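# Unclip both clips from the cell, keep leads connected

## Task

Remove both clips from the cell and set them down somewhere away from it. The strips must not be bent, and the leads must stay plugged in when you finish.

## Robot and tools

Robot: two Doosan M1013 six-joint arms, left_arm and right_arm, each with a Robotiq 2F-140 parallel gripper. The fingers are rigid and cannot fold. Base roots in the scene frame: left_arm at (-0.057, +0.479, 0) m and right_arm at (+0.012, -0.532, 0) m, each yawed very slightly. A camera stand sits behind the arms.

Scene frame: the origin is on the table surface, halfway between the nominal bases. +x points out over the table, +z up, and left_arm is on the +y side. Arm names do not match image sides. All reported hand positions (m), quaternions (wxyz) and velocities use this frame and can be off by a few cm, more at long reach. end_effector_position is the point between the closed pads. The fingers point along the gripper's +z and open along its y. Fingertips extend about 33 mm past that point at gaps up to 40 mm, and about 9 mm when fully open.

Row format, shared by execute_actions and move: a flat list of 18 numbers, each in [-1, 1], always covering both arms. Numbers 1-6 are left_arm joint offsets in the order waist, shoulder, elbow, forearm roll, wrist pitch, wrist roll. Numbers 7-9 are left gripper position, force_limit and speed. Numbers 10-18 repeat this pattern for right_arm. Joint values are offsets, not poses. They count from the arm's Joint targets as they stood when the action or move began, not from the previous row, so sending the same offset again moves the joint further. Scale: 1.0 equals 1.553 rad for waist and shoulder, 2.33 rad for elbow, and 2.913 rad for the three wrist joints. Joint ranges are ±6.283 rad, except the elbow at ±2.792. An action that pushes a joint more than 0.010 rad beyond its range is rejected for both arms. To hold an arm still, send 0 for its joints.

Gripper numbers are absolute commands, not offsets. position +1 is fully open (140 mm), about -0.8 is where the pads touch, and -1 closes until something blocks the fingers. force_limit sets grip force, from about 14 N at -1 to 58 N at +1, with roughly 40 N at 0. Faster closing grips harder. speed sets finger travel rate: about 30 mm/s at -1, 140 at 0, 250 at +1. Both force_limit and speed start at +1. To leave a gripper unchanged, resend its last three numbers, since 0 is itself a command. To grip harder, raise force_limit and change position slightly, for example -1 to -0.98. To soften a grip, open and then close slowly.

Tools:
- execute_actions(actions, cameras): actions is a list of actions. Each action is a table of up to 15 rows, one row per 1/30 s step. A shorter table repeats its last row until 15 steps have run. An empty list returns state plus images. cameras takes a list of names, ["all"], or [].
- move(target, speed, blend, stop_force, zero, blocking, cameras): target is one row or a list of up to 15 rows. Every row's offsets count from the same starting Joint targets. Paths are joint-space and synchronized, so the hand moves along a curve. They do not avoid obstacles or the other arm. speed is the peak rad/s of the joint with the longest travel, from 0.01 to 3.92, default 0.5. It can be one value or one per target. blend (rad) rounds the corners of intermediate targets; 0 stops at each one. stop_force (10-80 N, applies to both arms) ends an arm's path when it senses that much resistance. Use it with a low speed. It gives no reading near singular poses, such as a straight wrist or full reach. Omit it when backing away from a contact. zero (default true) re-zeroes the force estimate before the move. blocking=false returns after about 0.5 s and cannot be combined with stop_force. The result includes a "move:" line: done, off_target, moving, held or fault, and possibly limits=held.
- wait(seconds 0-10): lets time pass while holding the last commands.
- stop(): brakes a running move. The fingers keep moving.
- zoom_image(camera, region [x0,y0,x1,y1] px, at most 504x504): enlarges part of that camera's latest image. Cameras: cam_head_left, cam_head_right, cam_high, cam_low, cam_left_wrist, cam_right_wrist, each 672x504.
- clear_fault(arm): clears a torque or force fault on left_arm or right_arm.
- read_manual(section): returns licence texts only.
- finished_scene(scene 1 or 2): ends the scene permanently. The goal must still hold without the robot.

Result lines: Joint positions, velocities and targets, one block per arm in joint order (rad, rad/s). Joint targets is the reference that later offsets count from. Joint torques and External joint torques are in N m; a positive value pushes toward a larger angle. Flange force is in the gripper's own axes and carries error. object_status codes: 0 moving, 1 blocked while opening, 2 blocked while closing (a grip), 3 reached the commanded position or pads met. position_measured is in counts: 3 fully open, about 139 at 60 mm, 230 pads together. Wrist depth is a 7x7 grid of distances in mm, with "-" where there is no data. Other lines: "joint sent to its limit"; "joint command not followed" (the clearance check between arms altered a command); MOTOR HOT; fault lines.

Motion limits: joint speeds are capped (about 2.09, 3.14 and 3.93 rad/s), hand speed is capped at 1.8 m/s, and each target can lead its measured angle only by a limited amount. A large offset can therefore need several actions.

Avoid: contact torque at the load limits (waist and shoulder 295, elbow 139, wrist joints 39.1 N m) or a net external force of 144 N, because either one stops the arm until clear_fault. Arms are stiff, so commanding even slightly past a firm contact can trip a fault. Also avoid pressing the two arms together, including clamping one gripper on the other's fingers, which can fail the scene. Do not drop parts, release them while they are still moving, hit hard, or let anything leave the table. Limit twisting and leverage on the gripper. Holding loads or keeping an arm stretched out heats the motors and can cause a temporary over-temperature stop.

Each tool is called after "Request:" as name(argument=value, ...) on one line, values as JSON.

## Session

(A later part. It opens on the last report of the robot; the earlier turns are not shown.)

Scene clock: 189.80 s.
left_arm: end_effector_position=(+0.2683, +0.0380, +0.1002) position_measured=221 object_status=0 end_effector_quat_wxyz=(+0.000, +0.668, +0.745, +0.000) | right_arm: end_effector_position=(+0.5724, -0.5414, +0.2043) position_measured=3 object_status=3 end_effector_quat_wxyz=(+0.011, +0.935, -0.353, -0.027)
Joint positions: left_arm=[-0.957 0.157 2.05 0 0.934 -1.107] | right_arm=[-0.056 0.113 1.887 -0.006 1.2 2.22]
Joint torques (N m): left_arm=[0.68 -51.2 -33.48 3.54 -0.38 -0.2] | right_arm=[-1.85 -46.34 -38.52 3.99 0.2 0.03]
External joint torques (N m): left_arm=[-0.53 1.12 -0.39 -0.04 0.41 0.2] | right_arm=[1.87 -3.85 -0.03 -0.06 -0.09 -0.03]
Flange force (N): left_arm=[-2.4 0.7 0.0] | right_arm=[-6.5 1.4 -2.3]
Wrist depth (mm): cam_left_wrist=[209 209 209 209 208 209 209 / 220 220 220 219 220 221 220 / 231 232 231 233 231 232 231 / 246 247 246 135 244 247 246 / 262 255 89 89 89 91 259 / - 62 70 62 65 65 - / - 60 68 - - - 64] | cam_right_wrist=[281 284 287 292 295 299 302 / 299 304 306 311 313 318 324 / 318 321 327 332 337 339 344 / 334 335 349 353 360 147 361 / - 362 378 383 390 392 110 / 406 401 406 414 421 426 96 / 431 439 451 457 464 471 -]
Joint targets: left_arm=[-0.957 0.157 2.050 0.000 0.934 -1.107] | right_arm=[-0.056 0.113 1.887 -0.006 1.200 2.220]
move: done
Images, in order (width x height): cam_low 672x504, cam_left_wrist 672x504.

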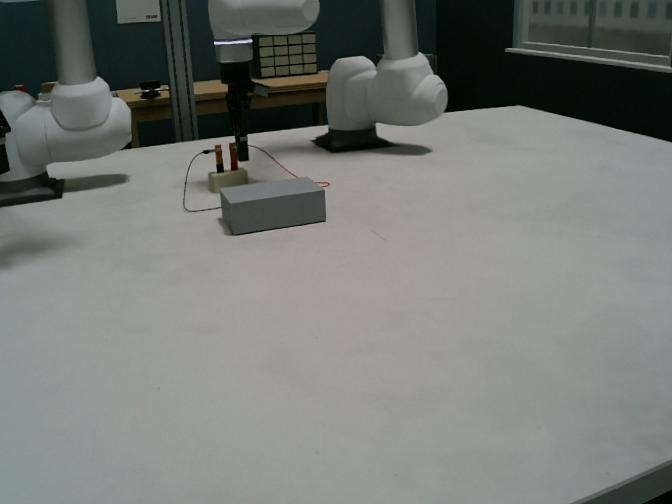

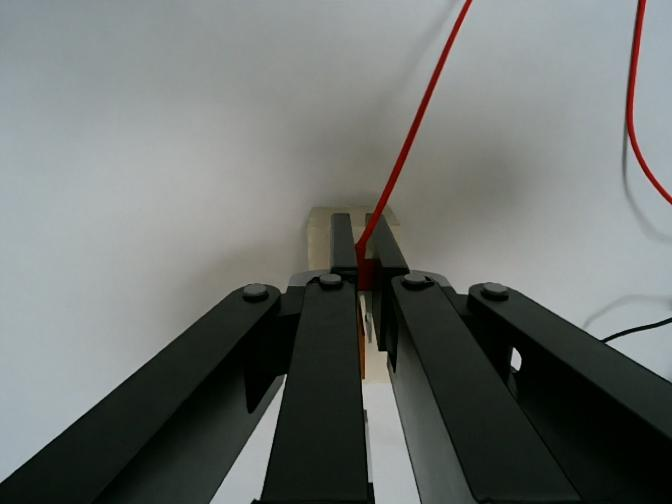

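Request:
move(target=[-0.0032,-0.0013,0.0011,0,-0.00015,-0.0017,-1,-1,-1, 0,0,0,0,0,0,1,1,1], speed=0.05, cameras=["cam_left_wrist","cam_low"])

Request:
zoom_image(camera="cam_left_wrist", region=[270, 200, 450, 380])

Scene clock: 204.10 s.
left_arm: end_effector_position=(+0.2653, +0.0376, +0.1001) position_measured=221 object_status=2 end_effector_quat_wxyz=(+0.000, +0.668, +0.745, +0.000) | right_arm: end_effector_position=(+0.5724, -0.5414, +0.2043) position_measured=3 object_status=3 end_effector_quat_wxyz=(+0.011, +0.935, -0.353, -0.027)
Joint positions: left_arm=[-0.962 0.155 2.052 0 0.934 -1.112] | right_arm=[-0.056 0.113 1.887 -0.006 1.2 2.22]
Joint torques (N m): left_arm=[0.2 -50.54 -33.09 3.27 -0.23 -0.1] | right_arm=[-1.81 -46.29 -38.5 3.99 0.19 0.09]
External joint torques (N m): left_arm=[-0.13 0.82 -0.72 0.22 0.26 0.1] | right_arm=[1.76 -4.04 -0.09 -0.06 -0.08 -0.09]
Flange force (N): left_arm=[-2.2 1.2 -0.3] | right_arm=[-6.5 1.8 -2.5]
Wrist depth (mm): cam_left_wrist=[208 208 208 208 208 208 208 / 220 219 220 220 219 221 220 / 232 232 231 232 232 235 233 / 245 246 247 135 244 246 247 / 262 256 89 89 89 91 259 / - 62 70 62 65 65 - / - 60 68 - - - 63] | cam_right_wrist=[280 284 286 291 295 299 302 / 299 302 306 310 315 318 322 / 319 322 327 331 335 341 345 / 334 336 349 355 361 354 361 / - 361 379 384 390 393 110 / 403 403 407 411 425 432 105 / 431 438 444 456 461 472 -]
Joint targets: left_arm=[-0.962 0.155 2.052 0.000 0.934 -1.112] | right_arm=[-0.056 0.113 1.887 -0.006 1.200 2.220]
move: done
Images, in order (width x height): cam_low 672x504, cam_left_wrist 672x504.

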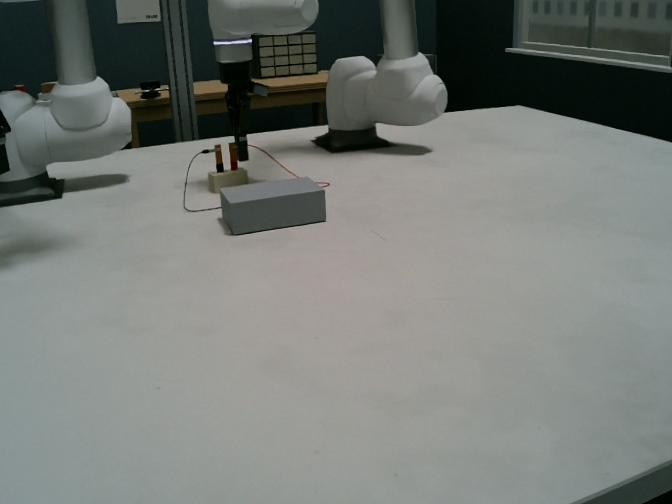

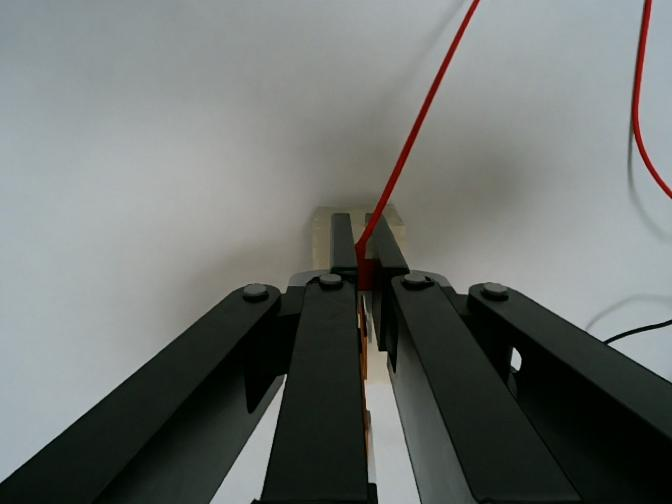

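Scaled by 2.800 from the camera's 672x504 image, which has a finer 960x720 frame.

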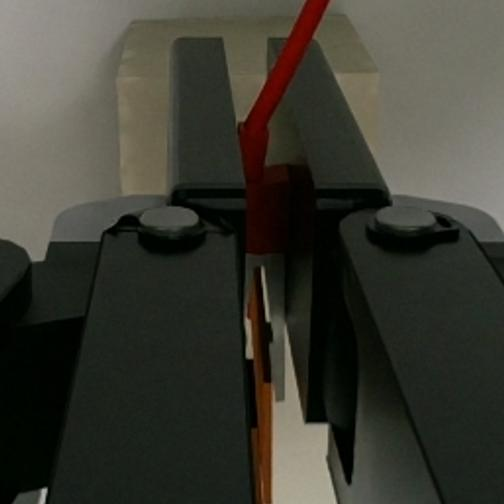

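Request:
zoom_image(camera="cam_left_wrist", region=[340, 270, 400, 390])

Request:
move(target=[0.0016,0.00065,-0.00055,0,0.00008,0.00085,-1,-1,-1, 0,0,0,0,0,0,1,1,1], speed=0.05, cameras=["cam_left_wrist"])

Request:
zoom_image(camera="cam_left_wrist", region=[340, 270, 400, 390])

Scaled by 4.200 from the camera's 672x504 image, which has a finer 960x720 frame.

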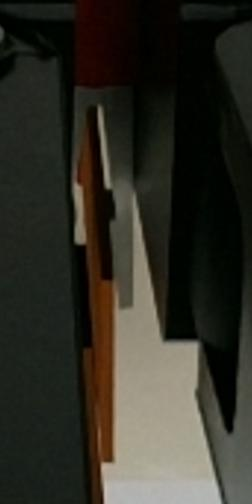

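Scene clock: 228.50 s.
left_arm: end_effector_position=(+0.2668, +0.0378, +0.1001) position_measured=221 object_status=2 end_effector_quat_wxyz=(+0.000, +0.668, +0.745, +0.000) | right_arm: end_effector_position=(+0.5724, -0.5414, +0.2043) position_measured=3 object_status=3 end_effector_quat_wxyz=(+0.011, +0.935, -0.353, -0.027)
Joint positions: left_arm=[-0.96 0.156 2.051 0 0.934 -1.109] | right_arm=[-0.056 0.113 1.887 -0.006 1.2 2.22]
Joint torques (N m): left_arm=[0.09 -51.47 -33.27 3.32 -0.31 -0.12] | right_arm=[-1.75 -46.62 -38.49 4 0.22 0.05]
External joint torques (N m): left_arm=[0.2 1.5 -0.55 0.18 0.34 0.12] | right_arm=[1.66 -3.22 -0.14 -0.05 -0.13 -0.04]
Flange force (N): left_arm=[-2.6 2.2 0.4] | right_arm=[-5.4 0.9 -1.9]
Wrist depth (mm): cam_left_wrist=[208 208 207 209 209 209 209 / 218 219 220 219 219 221 220 / 232 232 233 232 233 233 233 / 247 245 246 134 243 247 245 / 261 255 89 89 89 91 255 / - 62 70 62 65 65 - / - 60 68 - - - 64] | cam_right_wrist=[281 285 288 291 295 299 303 / 298 302 304 310 315 317 322 / 318 322 327 332 336 340 344 / 335 335 351 354 359 354 359 / - 361 374 383 389 391 110 / 404 401 408 419 426 430 105 / 430 439 447 453 460 471 -]
Joint targets: left_arm=[-0.960 0.156 2.051 0.000 0.934 -1.109] | right_arm=[-0.056 0.113 1.887 -0.006 1.200 2.220]
move: done
Images, in order (width x height): cam_left_wrist 672x504.

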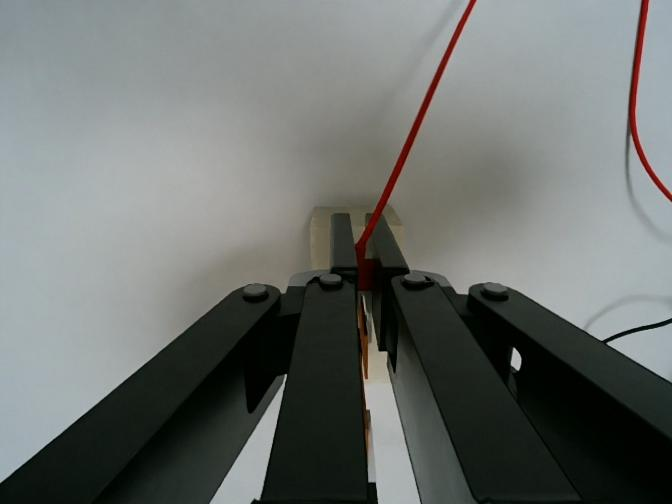

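Scaled by 4.200 from the camera's 672x504 image, which has a finer 960x720 frame.

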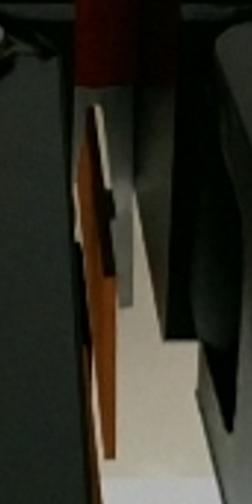

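Request:
move(target=[0,0,0,0,0,0,-0.98,0,-1, 0,0,0,0,0,0,1,1,1], speed=0.05, cameras=["cam_left_wrist"])

Request:
zoom_image(camera="cam_left_wrist", region=[340, 270, 400, 390])

Request:
zoom_image(camera="cam_left_wrist", region=[270, 200, 450, 380])

Scene clock: 246.73 s.
left_arm: end_effector_position=(+0.2668, +0.0378, +0.1001) position_measured=222 object_status=2 end_effector_quat_wxyz=(+0.000, +0.668, +0.745, +0.000) | right_arm: end_effector_position=(+0.5724, -0.5414, +0.2043) position_measured=3 object_status=3 end_effector_quat_wxyz=(+0.011, +0.935, -0.353, -0.027)
Joint positions: left_arm=[-0.96 0.156 2.051 0 0.934 -1.109] | right_arm=[-0.056 0.113 1.887 -0.006 1.2 2.22]
Joint torques (N m): left_arm=[-0.35 -50.85 -33.15 3.42 -0.34 -0.13] | right_arm=[-1.77 -46.08 -38.5 3.99 0.27 0.07]
External joint torques (N m): left_arm=[0.65 0.88 -0.61 0.08 0.37 0.13] | right_arm=[1.76 -4.26 -0.16 -0.05 -0.17 -0.07]
Flange force (N): left_arm=[-1.5 2.5 -0.3] | right_arm=[-6.7 1.9 -2.5]
Wrist depth (mm): cam_left_wrist=[207 209 209 208 209 209 210 / 221 220 219 219 220 220 221 / 232 232 232 232 233 232 232 / 247 245 247 135 244 247 248 / 263 256 89 89 89 90 260 / - 62 70 62 65 65 - / - 60 70 - - - 64] | cam_right_wrist=[280 284 288 290 295 299 302 / 298 302 306 310 315 318 322 / 319 323 327 331 337 342 347 / 334 334 351 355 361 353 361 / - 363 378 383 388 391 110 / 402 405 407 413 422 432 105 / 430 437 443 455 461 469 -]
Joint targets: left_arm=[-0.960 0.156 2.051 0.000 0.934 -1.109] | right_arm=[-0.056 0.113 1.887 -0.006 1.200 2.220]
move: done
Images, in order (width x height): cam_left_wrist 672x504.

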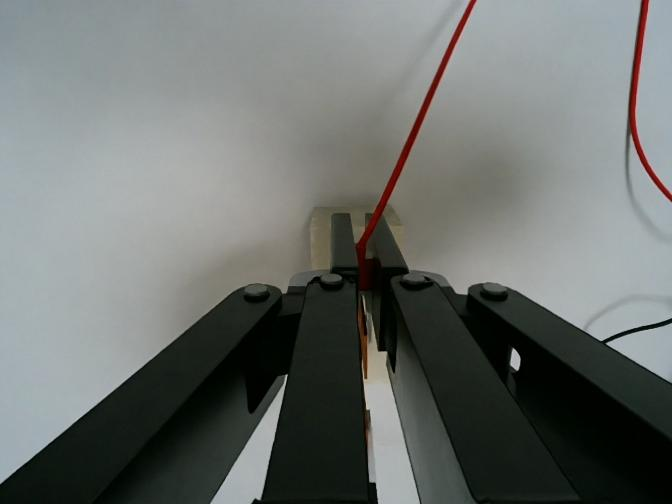

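Scaled by 4.200 from the camera's 672x504 image, which has a finer 960x720 frame.

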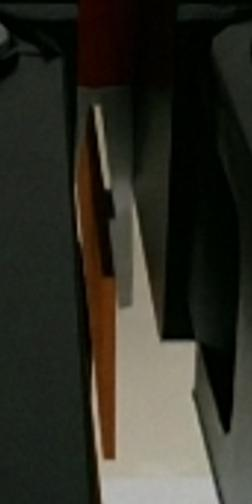

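Scaled by 2.800 from the camera's 672x504 image, which has a finer 960x720 frame.

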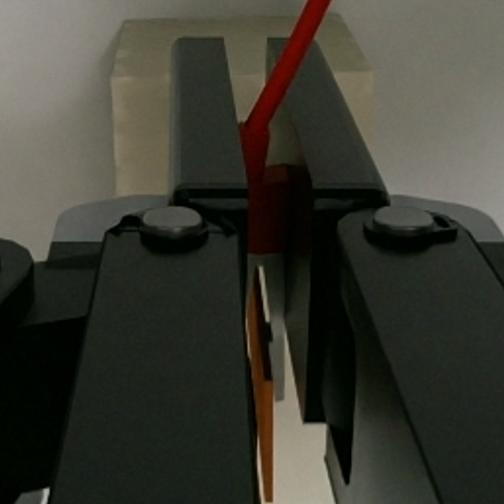

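Request:
move(target=[0.00158,-0.00254,0.00206,0,-0.0003,0.00084,-0.98,0,-1, 0,0,0,0,0,0,1,1,1], speed=0.03, cameras=["cam_left_wrist","cam_low"])

Request:
zoom_image(camera="cam_left_wrist", region=[340, 270, 400, 390])

Request:
zoom_image(camera="cam_low", region=[200, 120, 280, 200])

Scene clock: 254.73 s.
left_arm: end_effector_position=(+0.2664, +0.0409, +0.1001) position_measured=222 object_status=2 end_effector_quat_wxyz=(+0.000, +0.668, +0.745, +0.000) | right_arm: end_effector_position=(+0.5724, -0.5414, +0.2043) position_measured=3 object_status=3 end_effector_quat_wxyz=(+0.011, +0.935, -0.353, -0.027)
Joint positions: left_arm=[-0.957 0.152 2.056 0 0.933 -1.107] | right_arm=[-0.056 0.113 1.887 -0.006 1.2 2.22]
Joint torques (N m): left_arm=[-0.13 -50.39 -33.32 3.58 -0.38 -0.22] | right_arm=[-1.67 -46.37 -38.41 4.01 0.21 0.04]
External joint torques (N m): left_arm=[0.25 0.89 -0.42 -0.09 0.42 0.22] | right_arm=[1.68 -3.88 -0.18 -0.07 -0.1 -0.04]
Flange force (N): left_arm=[-1.5 1.9 -0.3] | right_arm=[-6.2 1.5 -2.4]
Wrist depth (mm): cam_left_wrist=[209 209 208 208 208 208 208 / 220 219 219 220 220 220 220 / 232 232 232 232 232 233 232 / 246 246 245 135 245 247 246 / 262 256 89 89 89 90 260 / - 62 70 62 65 65 - / - 60 70 - - - 64] | cam_right_wrist=[281 284 288 291 296 298 302 / 299 304 305 310 315 317 322 / 318 323 329 331 335 342 345 / 335 336 349 355 360 355 361 / - 362 376 382 389 392 110 / 403 401 404 415 421 430 105 / 429 438 447 454 461 470 -]
Joint targets: left_arm=[-0.957 0.152 2.056 0.000 0.933 -1.107] | right_arm=[-0.056 0.113 1.887 -0.006 1.200 2.220]
move: done
Images, in order (width x height): cam_low 672x504, cam_left_wrist 672x504.

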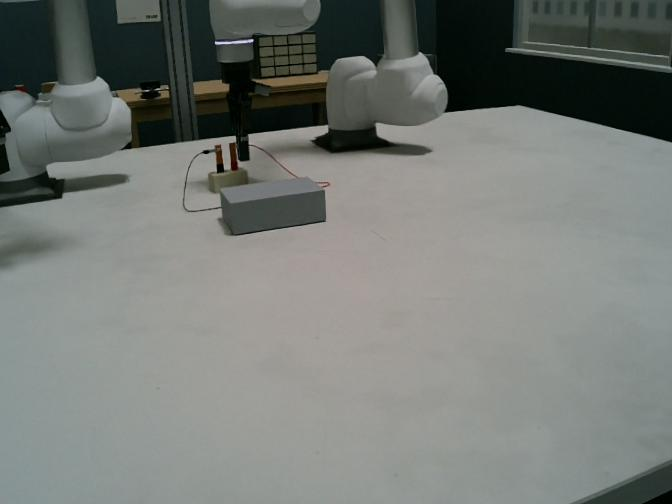

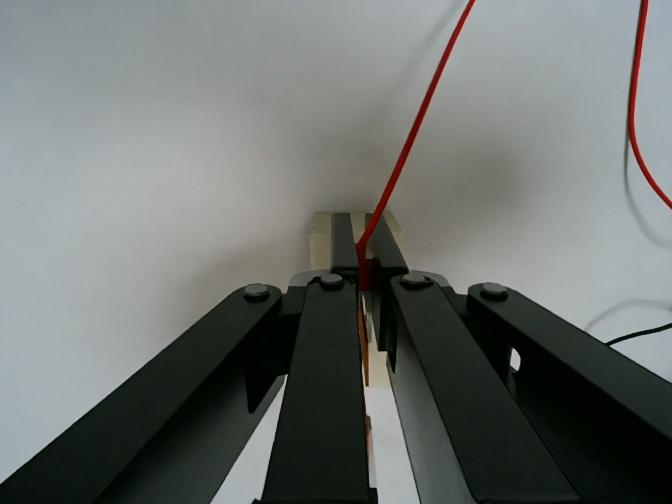

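Scaled by 4.200 from the camera's 672x504 image, which has a finer 960x720 frame.

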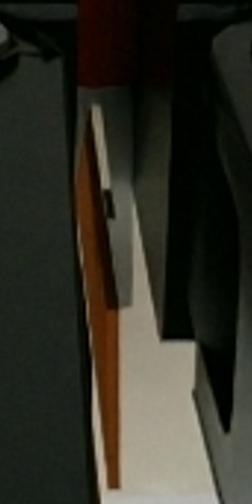

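Scaled by 6.300 from the camera's 672x504 image, which has a finer 960x720 frame.

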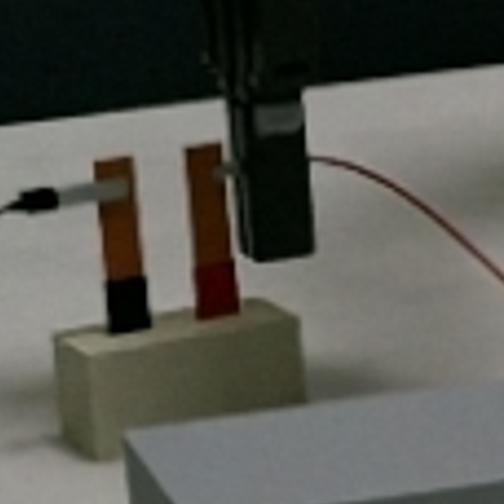

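Request:
move(target=[0.01166,-0.0170,0.01386,0,-0.0018,0.0062,-0.98,0,-1, 0,0,0,0,0,0,1,1,1], speed=0.06, cameras=["cam_left_wrist","cam_low"])

Request:
zoom_image(camera="cam_left_wrist", region=[270, 200, 450, 450])

Request:
zoom_image(camera="cam_low", region=[200, 120, 280, 200])

Scene clock: 297.73 s.
left_arm: end_effector_position=(+0.2641, +0.0620, +0.0998) position_measured=222 object_status=2 end_effector_quat_wxyz=(+0.000, +0.668, +0.745, +0.000) | right_arm: end_effector_position=(+0.5724, -0.5414, +0.2043) position_measured=3 object_status=3 end_effector_quat_wxyz=(+0.011, +0.935, -0.353, -0.027)
Joint positions: left_arm=[-0.939 0.126 2.088 0 0.928 -1.089] | right_arm=[-0.056 0.113 1.887 -0.006 1.2 2.22]
Joint torques (N m): left_arm=[-0.01 -48.13 -33.32 3.59 -0.48 -0.2] | right_arm=[-1.95 -46.4 -38.5 3.99 0.2 0.08]
External joint torques (N m): left_arm=[0.13 1.55 -0.3 -0.11 0.52 0.2] | right_arm=[2.01 -4.19 -0.2 -0.05 -0.1 -0.08]
Flange force (N): left_arm=[-2.2 2.1 0.4] | right_arm=[-6.8 1.4 -2.7]
Wrist depth (mm): cam_left_wrist=[208 208 207 208 208 208 208 / 219 219 221 220 219 219 219 / 231 232 232 233 233 233 233 / 246 248 247 135 244 247 247 / 260 255 89 89 89 90 261 / - 62 70 62 65 65 - / - 60 70 - - - 64] | cam_right_wrist=[280 285 288 291 296 299 302 / 299 301 305 311 315 317 321 / 318 323 327 332 336 342 345 / 334 332 350 353 361 354 361 / - 363 377 393 389 391 110 / 404 401 409 413 423 430 105 / 431 431 443 454 461 472 -]
Joint targets: left_arm=[-0.939 0.126 2.088 0.000 0.928 -1.089] | right_arm=[-0.056 0.113 1.887 -0.006 1.200 2.220]
move: done
Images, in order (width x height): cam_low 672x504, cam_left_wrist 672x504.

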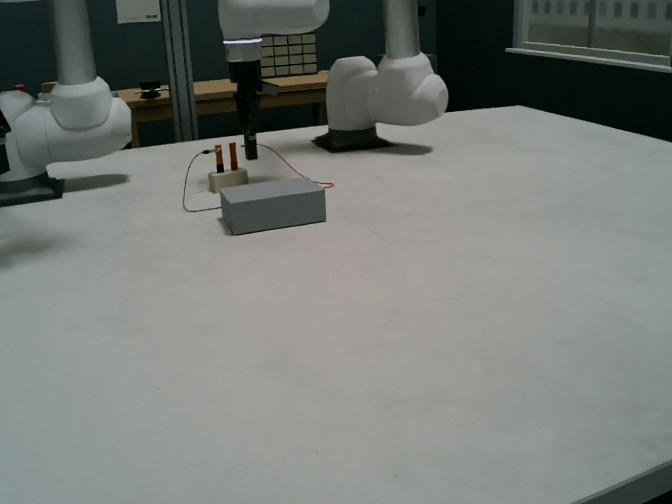

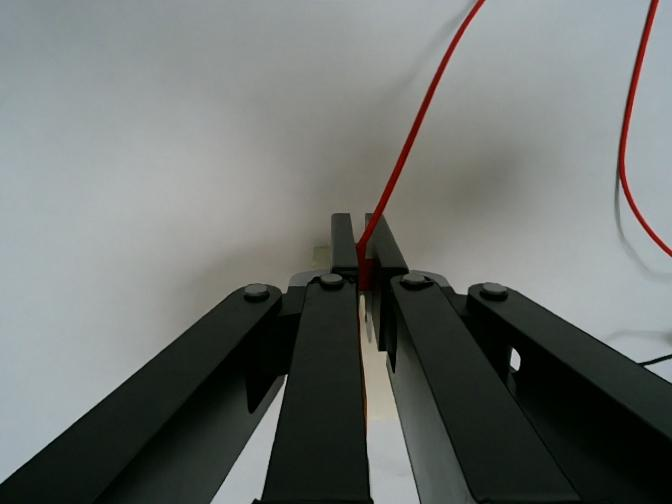

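Scaled by 2.016 from the camera's 672x504 image, which has a finer 960x720 frame.

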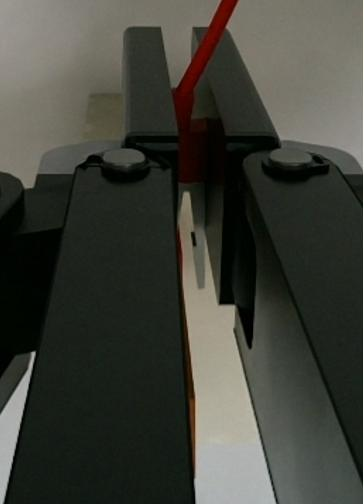

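Scaled by 6.300 from the camera's 672x504 image, which has a finer 960x720 frame.

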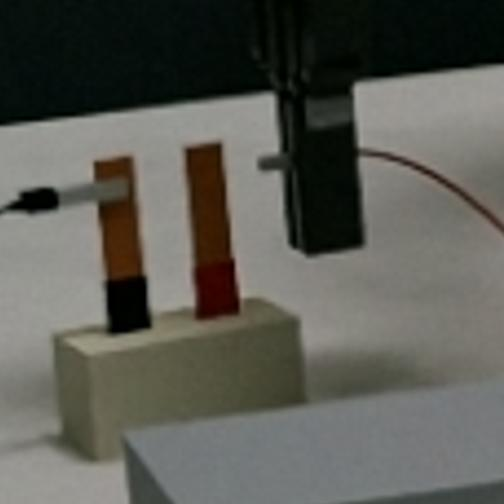

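Request:
move(target=[[0.0934,-0.0760,0.0553,0,-0.0038,-0.1654,-0.98,0,-1, 0,0,0,0,0,0,1,1,1],[0.0934,0.2646,-0.1118,0,0.2571,-0.1654,-0.98,0,-1, 0,0,0,0,0,0,1,1,1]], speed=0.3, blend=0.05, cameras=["all"])

Scene clock: 325.67 s.
left_arm: end_effector_position=(+0.2697, +0.1695, +0.0799) position_measured=222 object_status=2 end_effector_quat_wxyz=(-0.397, +0.365, +0.823, +0.176) | right_arm: end_effector_position=(+0.5724, -0.5414, +0.2043) position_measured=3 object_status=3 end_effector_quat_wxyz=(+0.011, +0.935, -0.353, -0.027)
Joint positions: left_arm=[-0.794 0.537 1.828 0 1.677 -1.571] | right_arm=[-0.056 0.113 1.887 -0.006 1.2 2.22]
Joint torques (N m): left_arm=[-0.27 -81.25 -26.85 3.11 1.82 -0.24] | right_arm=[-1.64 -46.21 -38.43 4.01 0.22 0.06]
External joint torques (N m): left_arm=[-0.02 0.94 -0.52 -0.08 0.38 0.24] | right_arm=[1.6 -4.14 -0.22 -0.07 -0.12 -0.06]
Flange force (N): left_arm=[-1.8 0.2 -1.8] | right_arm=[-6.3 1.9 -2.6]
Wrist depth (mm): cam_left_wrist=[366 366 366 367 369 365 369 / 313 311 314 314 314 316 325 / 274 272 273 273 275 273 273 / 242 242 241 134 242 241 242 / 217 221 89 89 89 90 218 / - 62 70 62 65 65 - / - 60 70 - - - 64] | cam_right_wrist=[281 284 289 292 295 299 300 / 299 301 305 310 314 318 324 / 317 323 327 331 336 339 346 / 334 334 349 355 356 146 361 / - 362 378 384 388 393 110 / 405 401 407 417 422 430 96 / 430 439 445 448 460 464 -]
Joint targets: left_arm=[-0.794 0.537 1.828 0.000 1.677 -1.571] | right_arm=[-0.056 0.113 1.887 -0.006 1.200 2.220]
move: done

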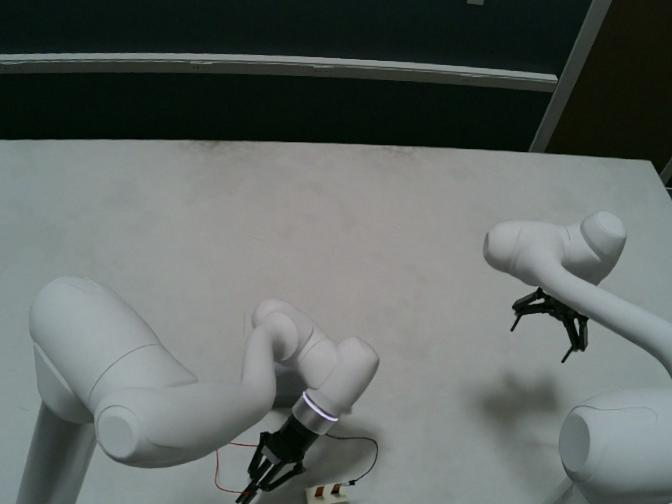

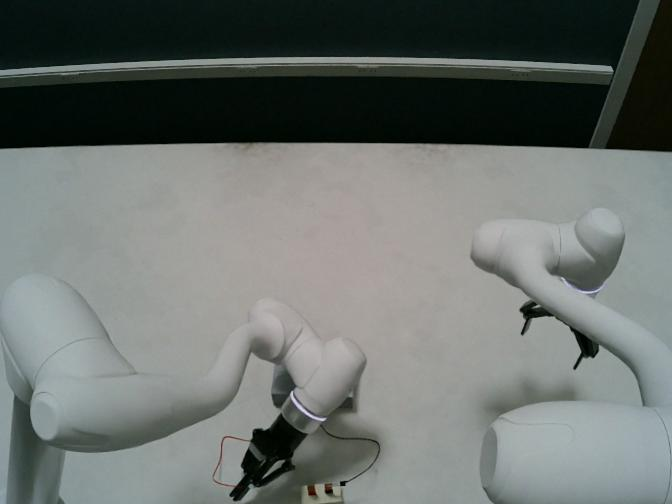

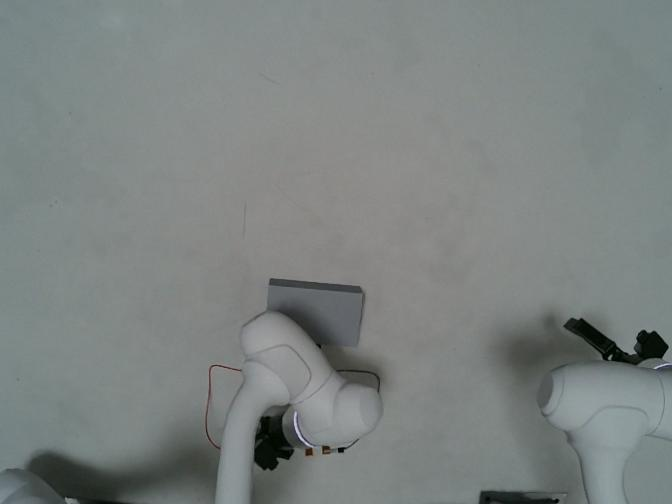

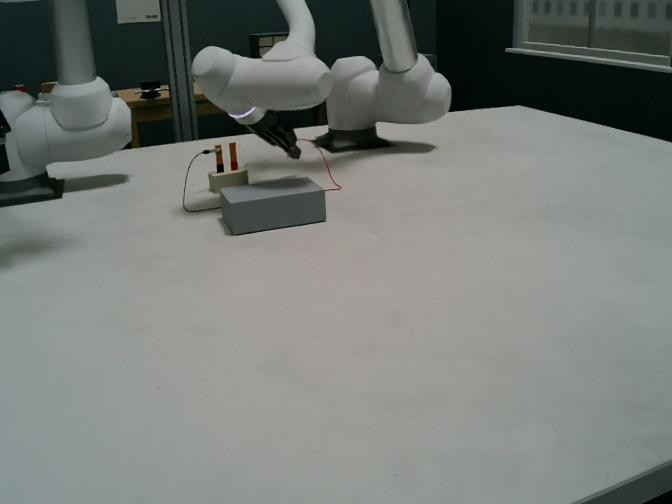

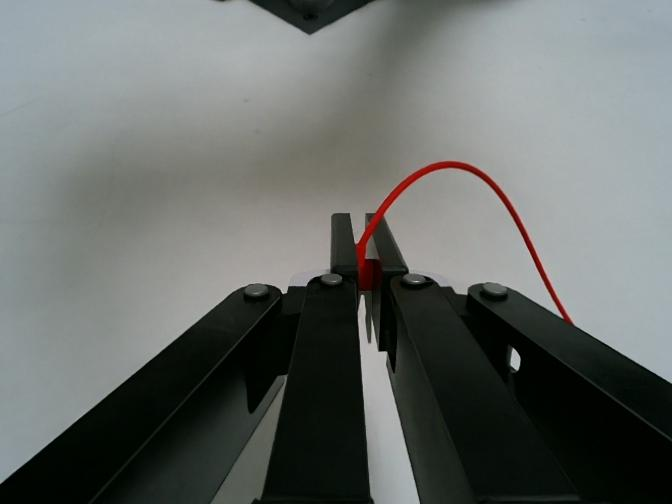

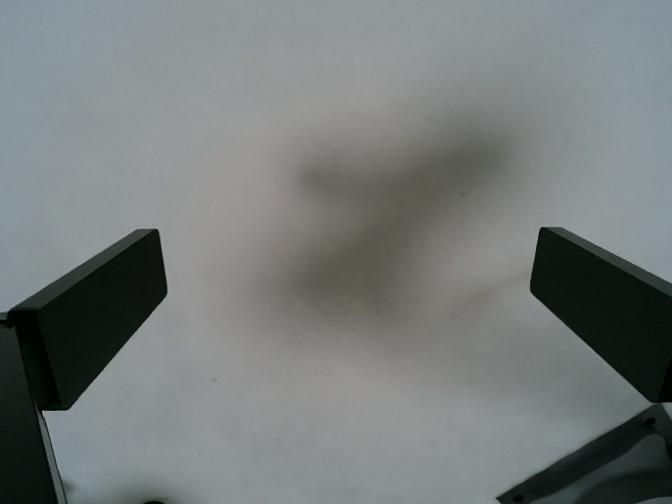

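Request:
move(target=[0,0.0357,0.00627,0,-0.0242,0,-0.98,0,-1, 0,0,0,0,0,0,1,1,1], speed=0.1, stop_force=12, cameras=["cam_left_wrist","cam_low"])

Request:
zoom_image(camera="cam_low", region=[200, 80, 360, 200])

Scene clock: 332.53 s.
left_arm: end_effector_position=(+0.2698, +0.1693, +0.0349) position_measured=222 object_status=2 end_effector_quat_wxyz=(-0.397, +0.365, +0.823, +0.176) | right_arm: end_effector_position=(+0.5724, -0.5414, +0.2043) position_measured=3 object_status=3 end_effector_quat_wxyz=(+0.011, +0.935, -0.353, -0.027)
Joint positions: left_arm=[-0.794 0.592 1.842 0 1.606 -1.571] | right_arm=[-0.056 0.113 1.887 -0.006 1.2 2.22]
Joint torques (N m): left_arm=[0.09 -82.78 -24.85 2.9 1.79 -0.22] | right_arm=[-1.84 -46.32 -38.51 3.97 0.23 0.09]
External joint torques (N m): left_arm=[0.05 -0.3 -0.34 -0.09 0.41 0.22] | right_arm=[1.9 -4.04 0.07 -0.04 -0.11 -0.09]
Flange force (N): left_arm=[0.4 0.2 -1.3] | right_arm=[-6.9 1.7 -2.2]
Wrist depth (mm): cam_left_wrist=[284 286 286 286 287 288 278 / 244 244 244 245 245 243 244 / 212 212 213 212 213 213 214 / 188 188 189 135 188 188 188 / 169 172 89 89 89 91 170 / - 62 70 62 65 65 - / - 60 70 - - - 64] | cam_right_wrist=[280 284 287 292 296 299 302 / 299 302 306 310 315 318 322 / 319 323 327 331 336 341 346 / 334 334 351 358 360 354 362 / - 362 379 381 389 393 110 / 405 401 400 415 424 431 105 / 430 436 445 452 460 471 -]
Joint targets: left_arm=[-0.794 0.592 1.842 0.000 1.606 -1.571] | right_arm=[-0.056 0.113 1.887 -0.006 1.200 2.220]
move: done
Images, in order (width x height): cam_low 672x504, cam_left_wrist 672x504.

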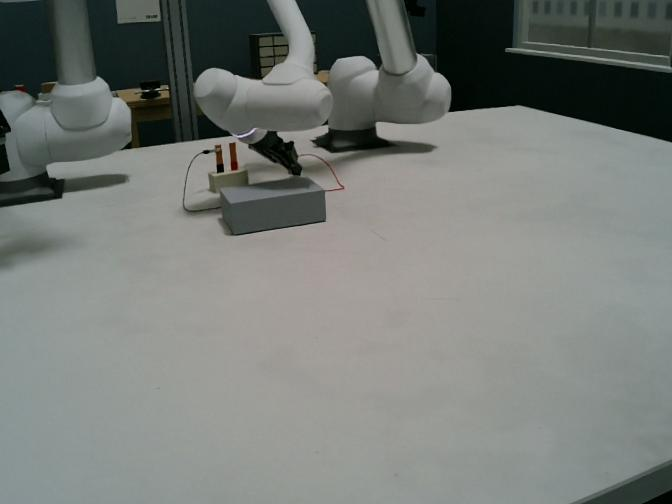

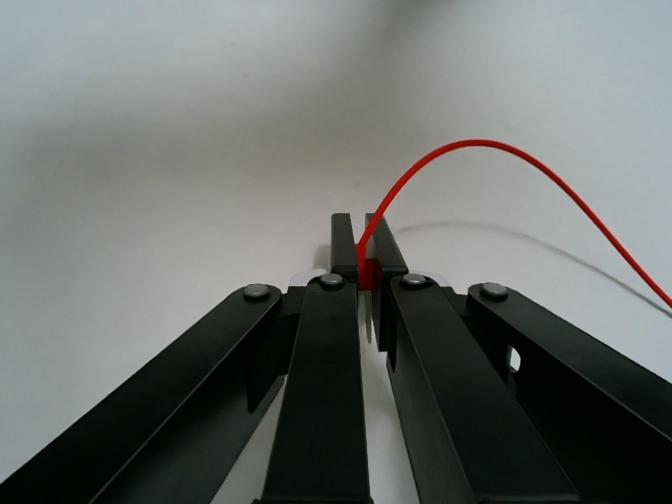

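Scaled by 3.150 from the camera's 672x504 image, which has a finer 960x720 frame.

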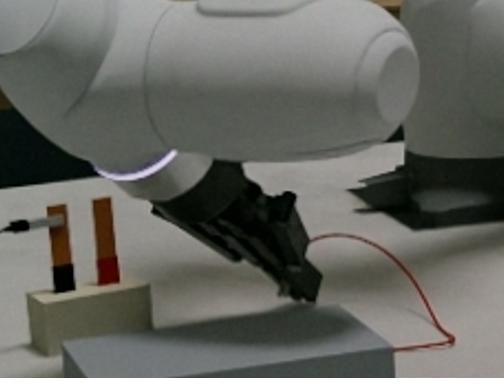

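Request:
move(target=[0,0.0050,0.00065,0,-0.0032,0,-0.98,0,-1, 0,0,0,0,0,0,1,1,1], speed=0.02, stop_force=10, cameras=["cam_left_wrist","cam_low"])

Request:
zoom_image(camera="cam_left_wrist", region=[290, 200, 440, 380])

Scene clock: 337.80 s.
left_arm: end_effector_position=(+0.2699, +0.1693, +0.0302) position_measured=222 object_status=2 end_effector_quat_wxyz=(-0.397, +0.365, +0.823, +0.176) | right_arm: end_effector_position=(+0.5724, -0.5414, +0.2043) position_measured=3 object_status=3 end_effector_quat_wxyz=(+0.011, +0.935, -0.353, -0.027)
Joint positions: left_arm=[-0.794 0.598 1.843 0 1.599 -1.571] | right_arm=[-0.056 0.113 1.887 -0.006 1.2 2.22]
Joint torques (N m): left_arm=[1.35 -68.42 -14.79 2.87 -4.84 -0.14] | right_arm=[-1.79 -46.44 -38.42 4.02 0.21 0.05]
External joint torques (N m): left_arm=[-0.98 -14.91 -10.1 -0.08 7.04 0.14] | right_arm=[1.74 -3.61 -0.1 -0.09 -0.11 -0.04]
Flange force (N): left_arm=[17.5 -0.7 -30.2] | right_arm=[-6.0 1.3 -2.2]
Wrist depth (mm): cam_left_wrist=[275 277 278 279 280 278 276 / 236 238 237 238 237 237 238 / 207 206 207 207 207 207 207 / 183 183 184 135 183 183 184 / 164 168 89 89 89 90 165 / - 62 70 62 65 69 - / - 60 70 - - - 64] | cam_right_wrist=[283 284 288 291 295 299 302 / 299 302 305 310 315 318 323 / 318 323 327 329 335 341 346 / 333 334 350 357 361 353 361 / - 363 377 382 388 393 110 / 402 399 408 411 421 426 105 / 432 441 444 464 464 474 -]
Joint targets: left_arm=[-0.794 0.598 1.843 0.000 1.599 -1.571] | right_arm=[-0.056 0.113 1.887 -0.006 1.200 2.220]
move: contact (left_arm)
Images, in order (width x height): cam_low 672x504, cam_left_wrist 672x504.

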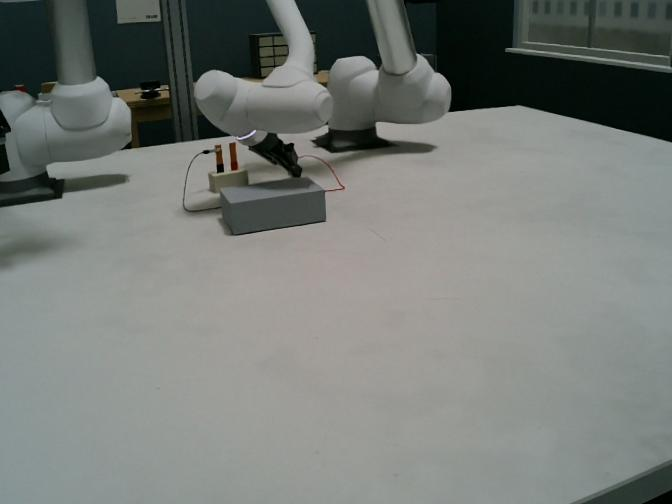

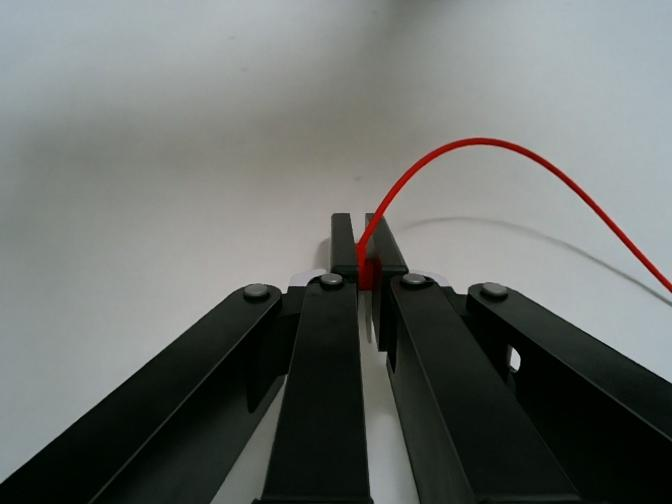

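Scaled by 2.800 from the camera's 672x504 image, which has a finer 960x720 frame.

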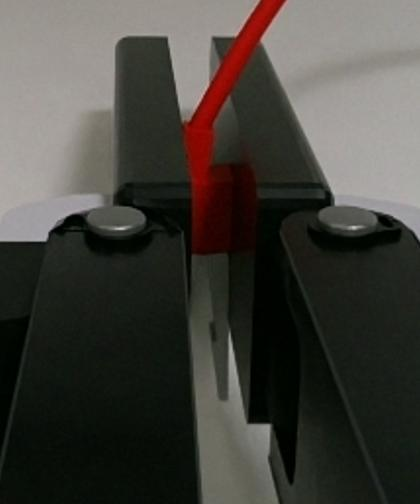

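Request:
move(target=[[0,-0.0015,-0.0002,0,0.00095,0,-0.98,0,-1, 0,0,0,0,0,0,1,1,1],[0,-0.0015,-0.0002,0,0.00095,0,-0.5,0,-1, 0,0,0,0,0,0,1,1,1]], speed=0.05, cameras=["cam_left_wrist","cam_low"])

Request:
zoom_image(camera="cam_left_wrist", region=[290, 200, 440, 380])

Scene clock: 343.57 s.
left_arm: end_effector_position=(+0.2699, +0.1693, +0.0320) position_measured=192 object_status=0 end_effector_quat_wxyz=(-0.397, +0.365, +0.823, +0.176) | right_arm: end_effector_position=(+0.5724, -0.5414, +0.2043) position_measured=3 object_status=3 end_effector_quat_wxyz=(+0.011, +0.935, -0.353, -0.027)
Joint positions: left_arm=[-0.794 0.596 1.843 0 1.602 -1.571] | right_arm=[-0.056 0.113 1.887 -0.006 1.2 2.22]
Joint torques (N m): left_arm=[-0.32 -83.84 -24.78 2.9 1.87 -0.17] | right_arm=[-1.72 -46.03 -38.42 4 0.2 0.01]
External joint torques (N m): left_arm=[0.46 0.63 -0.15 -0.11 0.33 0.17] | right_arm=[1.72 -4.59 -0.3 -0.05 -0.1 -0.01]
Flange force (N): left_arm=[-1.0 0.8 -0.9] | right_arm=[-6.9 2.0 -3.0]
Wrist depth (mm): cam_left_wrist=[280 279 280 281 279 281 278 / 239 239 239 240 240 239 241 / 209 208 209 209 210 209 209 / 185 184 185 180 160 185 185 / 169 83 89 160 96 94 166 / - 65 65 145 146 62 - / - 69 - 140 - - 65] | cam_right_wrist=[281 286 287 292 295 299 302 / 299 302 306 311 315 318 322 / 317 323 327 331 335 342 346 / 335 335 348 355 361 355 361 / - 364 377 383 390 391 110 / 405 401 410 413 420 433 105 / 429 436 445 462 477 471 -]
Joint targets: left_arm=[-0.794 0.596 1.843 0.000 1.602 -1.571] | right_arm=[-0.056 0.113 1.887 -0.006 1.200 2.220]
move: done
Images, in order (width x height): cam_low 672x504, cam_left_wrist 672x504.

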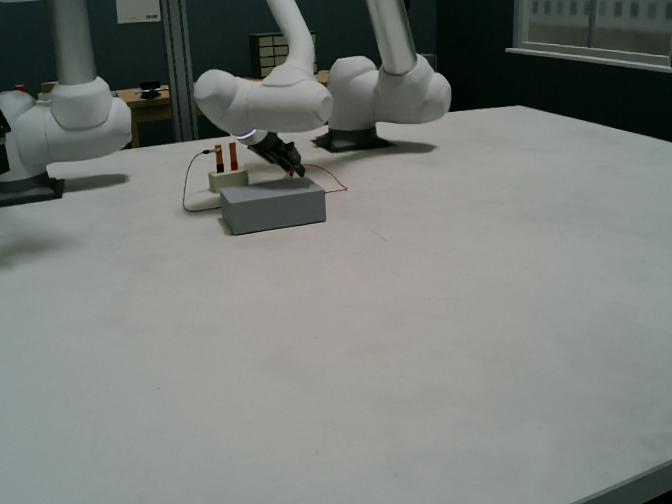

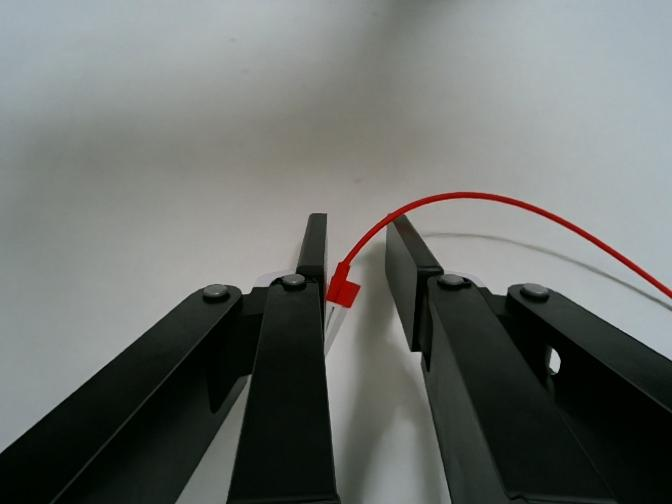

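Scaled by 2.800 from the camera's 672x504 image, which has a finer 960x720 frame.

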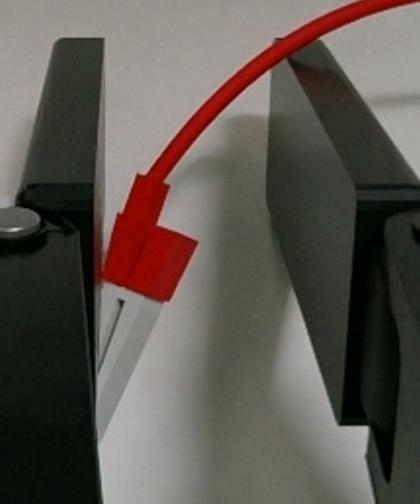

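Request:
move(target=[0,0,0,0,0,0,-0.1,0,-1, 0,0,0,0,0,0,1,1,1], speed=0.05, cameras=["cam_left_wrist"])

Scene clock: 348.43 s.
left_arm: end_effector_position=(+0.2699, +0.1693, +0.0320) position_measured=141 object_status=0 end_effector_quat_wxyz=(-0.397, +0.365, +0.823, +0.176) | right_arm: end_effector_position=(+0.5724, -0.5414, +0.2043) position_measured=3 object_status=3 end_effector_quat_wxyz=(+0.011, +0.935, -0.353, -0.027)
Joint positions: left_arm=[-0.794 0.596 1.843 0 1.602 -1.571] | right_arm=[-0.056 0.113 1.887 -0.006 1.2 2.22]
Joint torques (N m): left_arm=[0.14 -83.65 -24.7 2.88 1.74 -0.2] | right_arm=[-1.77 -46.31 -38.57 4.03 0.22 0.04]
External joint torques (N m): left_arm=[-0.06 0.47 -0.29 -0.09 0.45 0.2] | right_arm=[1.75 -4.03 0.03 -0.1 -0.11 -0.03]
Flange force (N): left_arm=[-0.9 0.1 -1.4] | right_arm=[-6.7 1.8 -2.2]
Wrist depth (mm): cam_left_wrist=[280 281 280 281 281 280 278 / 238 238 239 240 240 240 240 / 208 209 210 208 210 209 209 / 184 185 152 184 177 186 186 / - 83 89 166 163 96 90 / - - 65 150 151 62 72 / - - - 138 138 - -] | cam_right_wrist=[281 284 287 292 295 299 303 / 298 302 307 310 313 318 322 / 318 322 328 330 335 341 343 / 334 336 350 354 356 355 119 / - 362 379 383 395 393 110 / 401 404 407 411 419 434 105 / 430 439 449 458 462 473 -]
Joint targets: left_arm=[-0.794 0.596 1.843 0.000 1.602 -1.571] | right_arm=[-0.056 0.113 1.887 -0.006 1.200 2.220]
move: done
Images, in order (width x height): cam_left_wrist 672x504.

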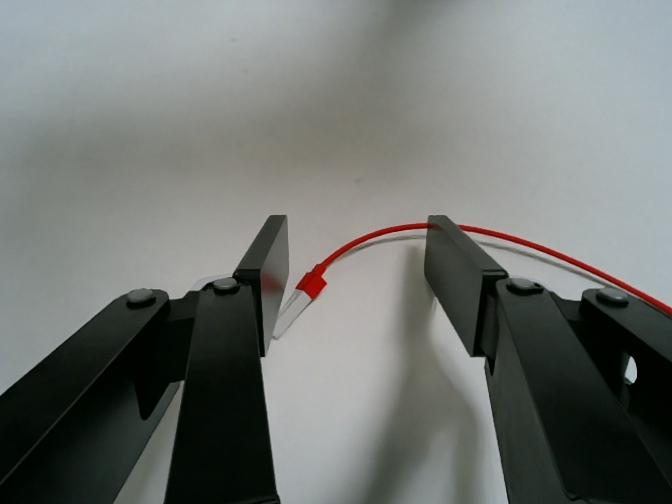

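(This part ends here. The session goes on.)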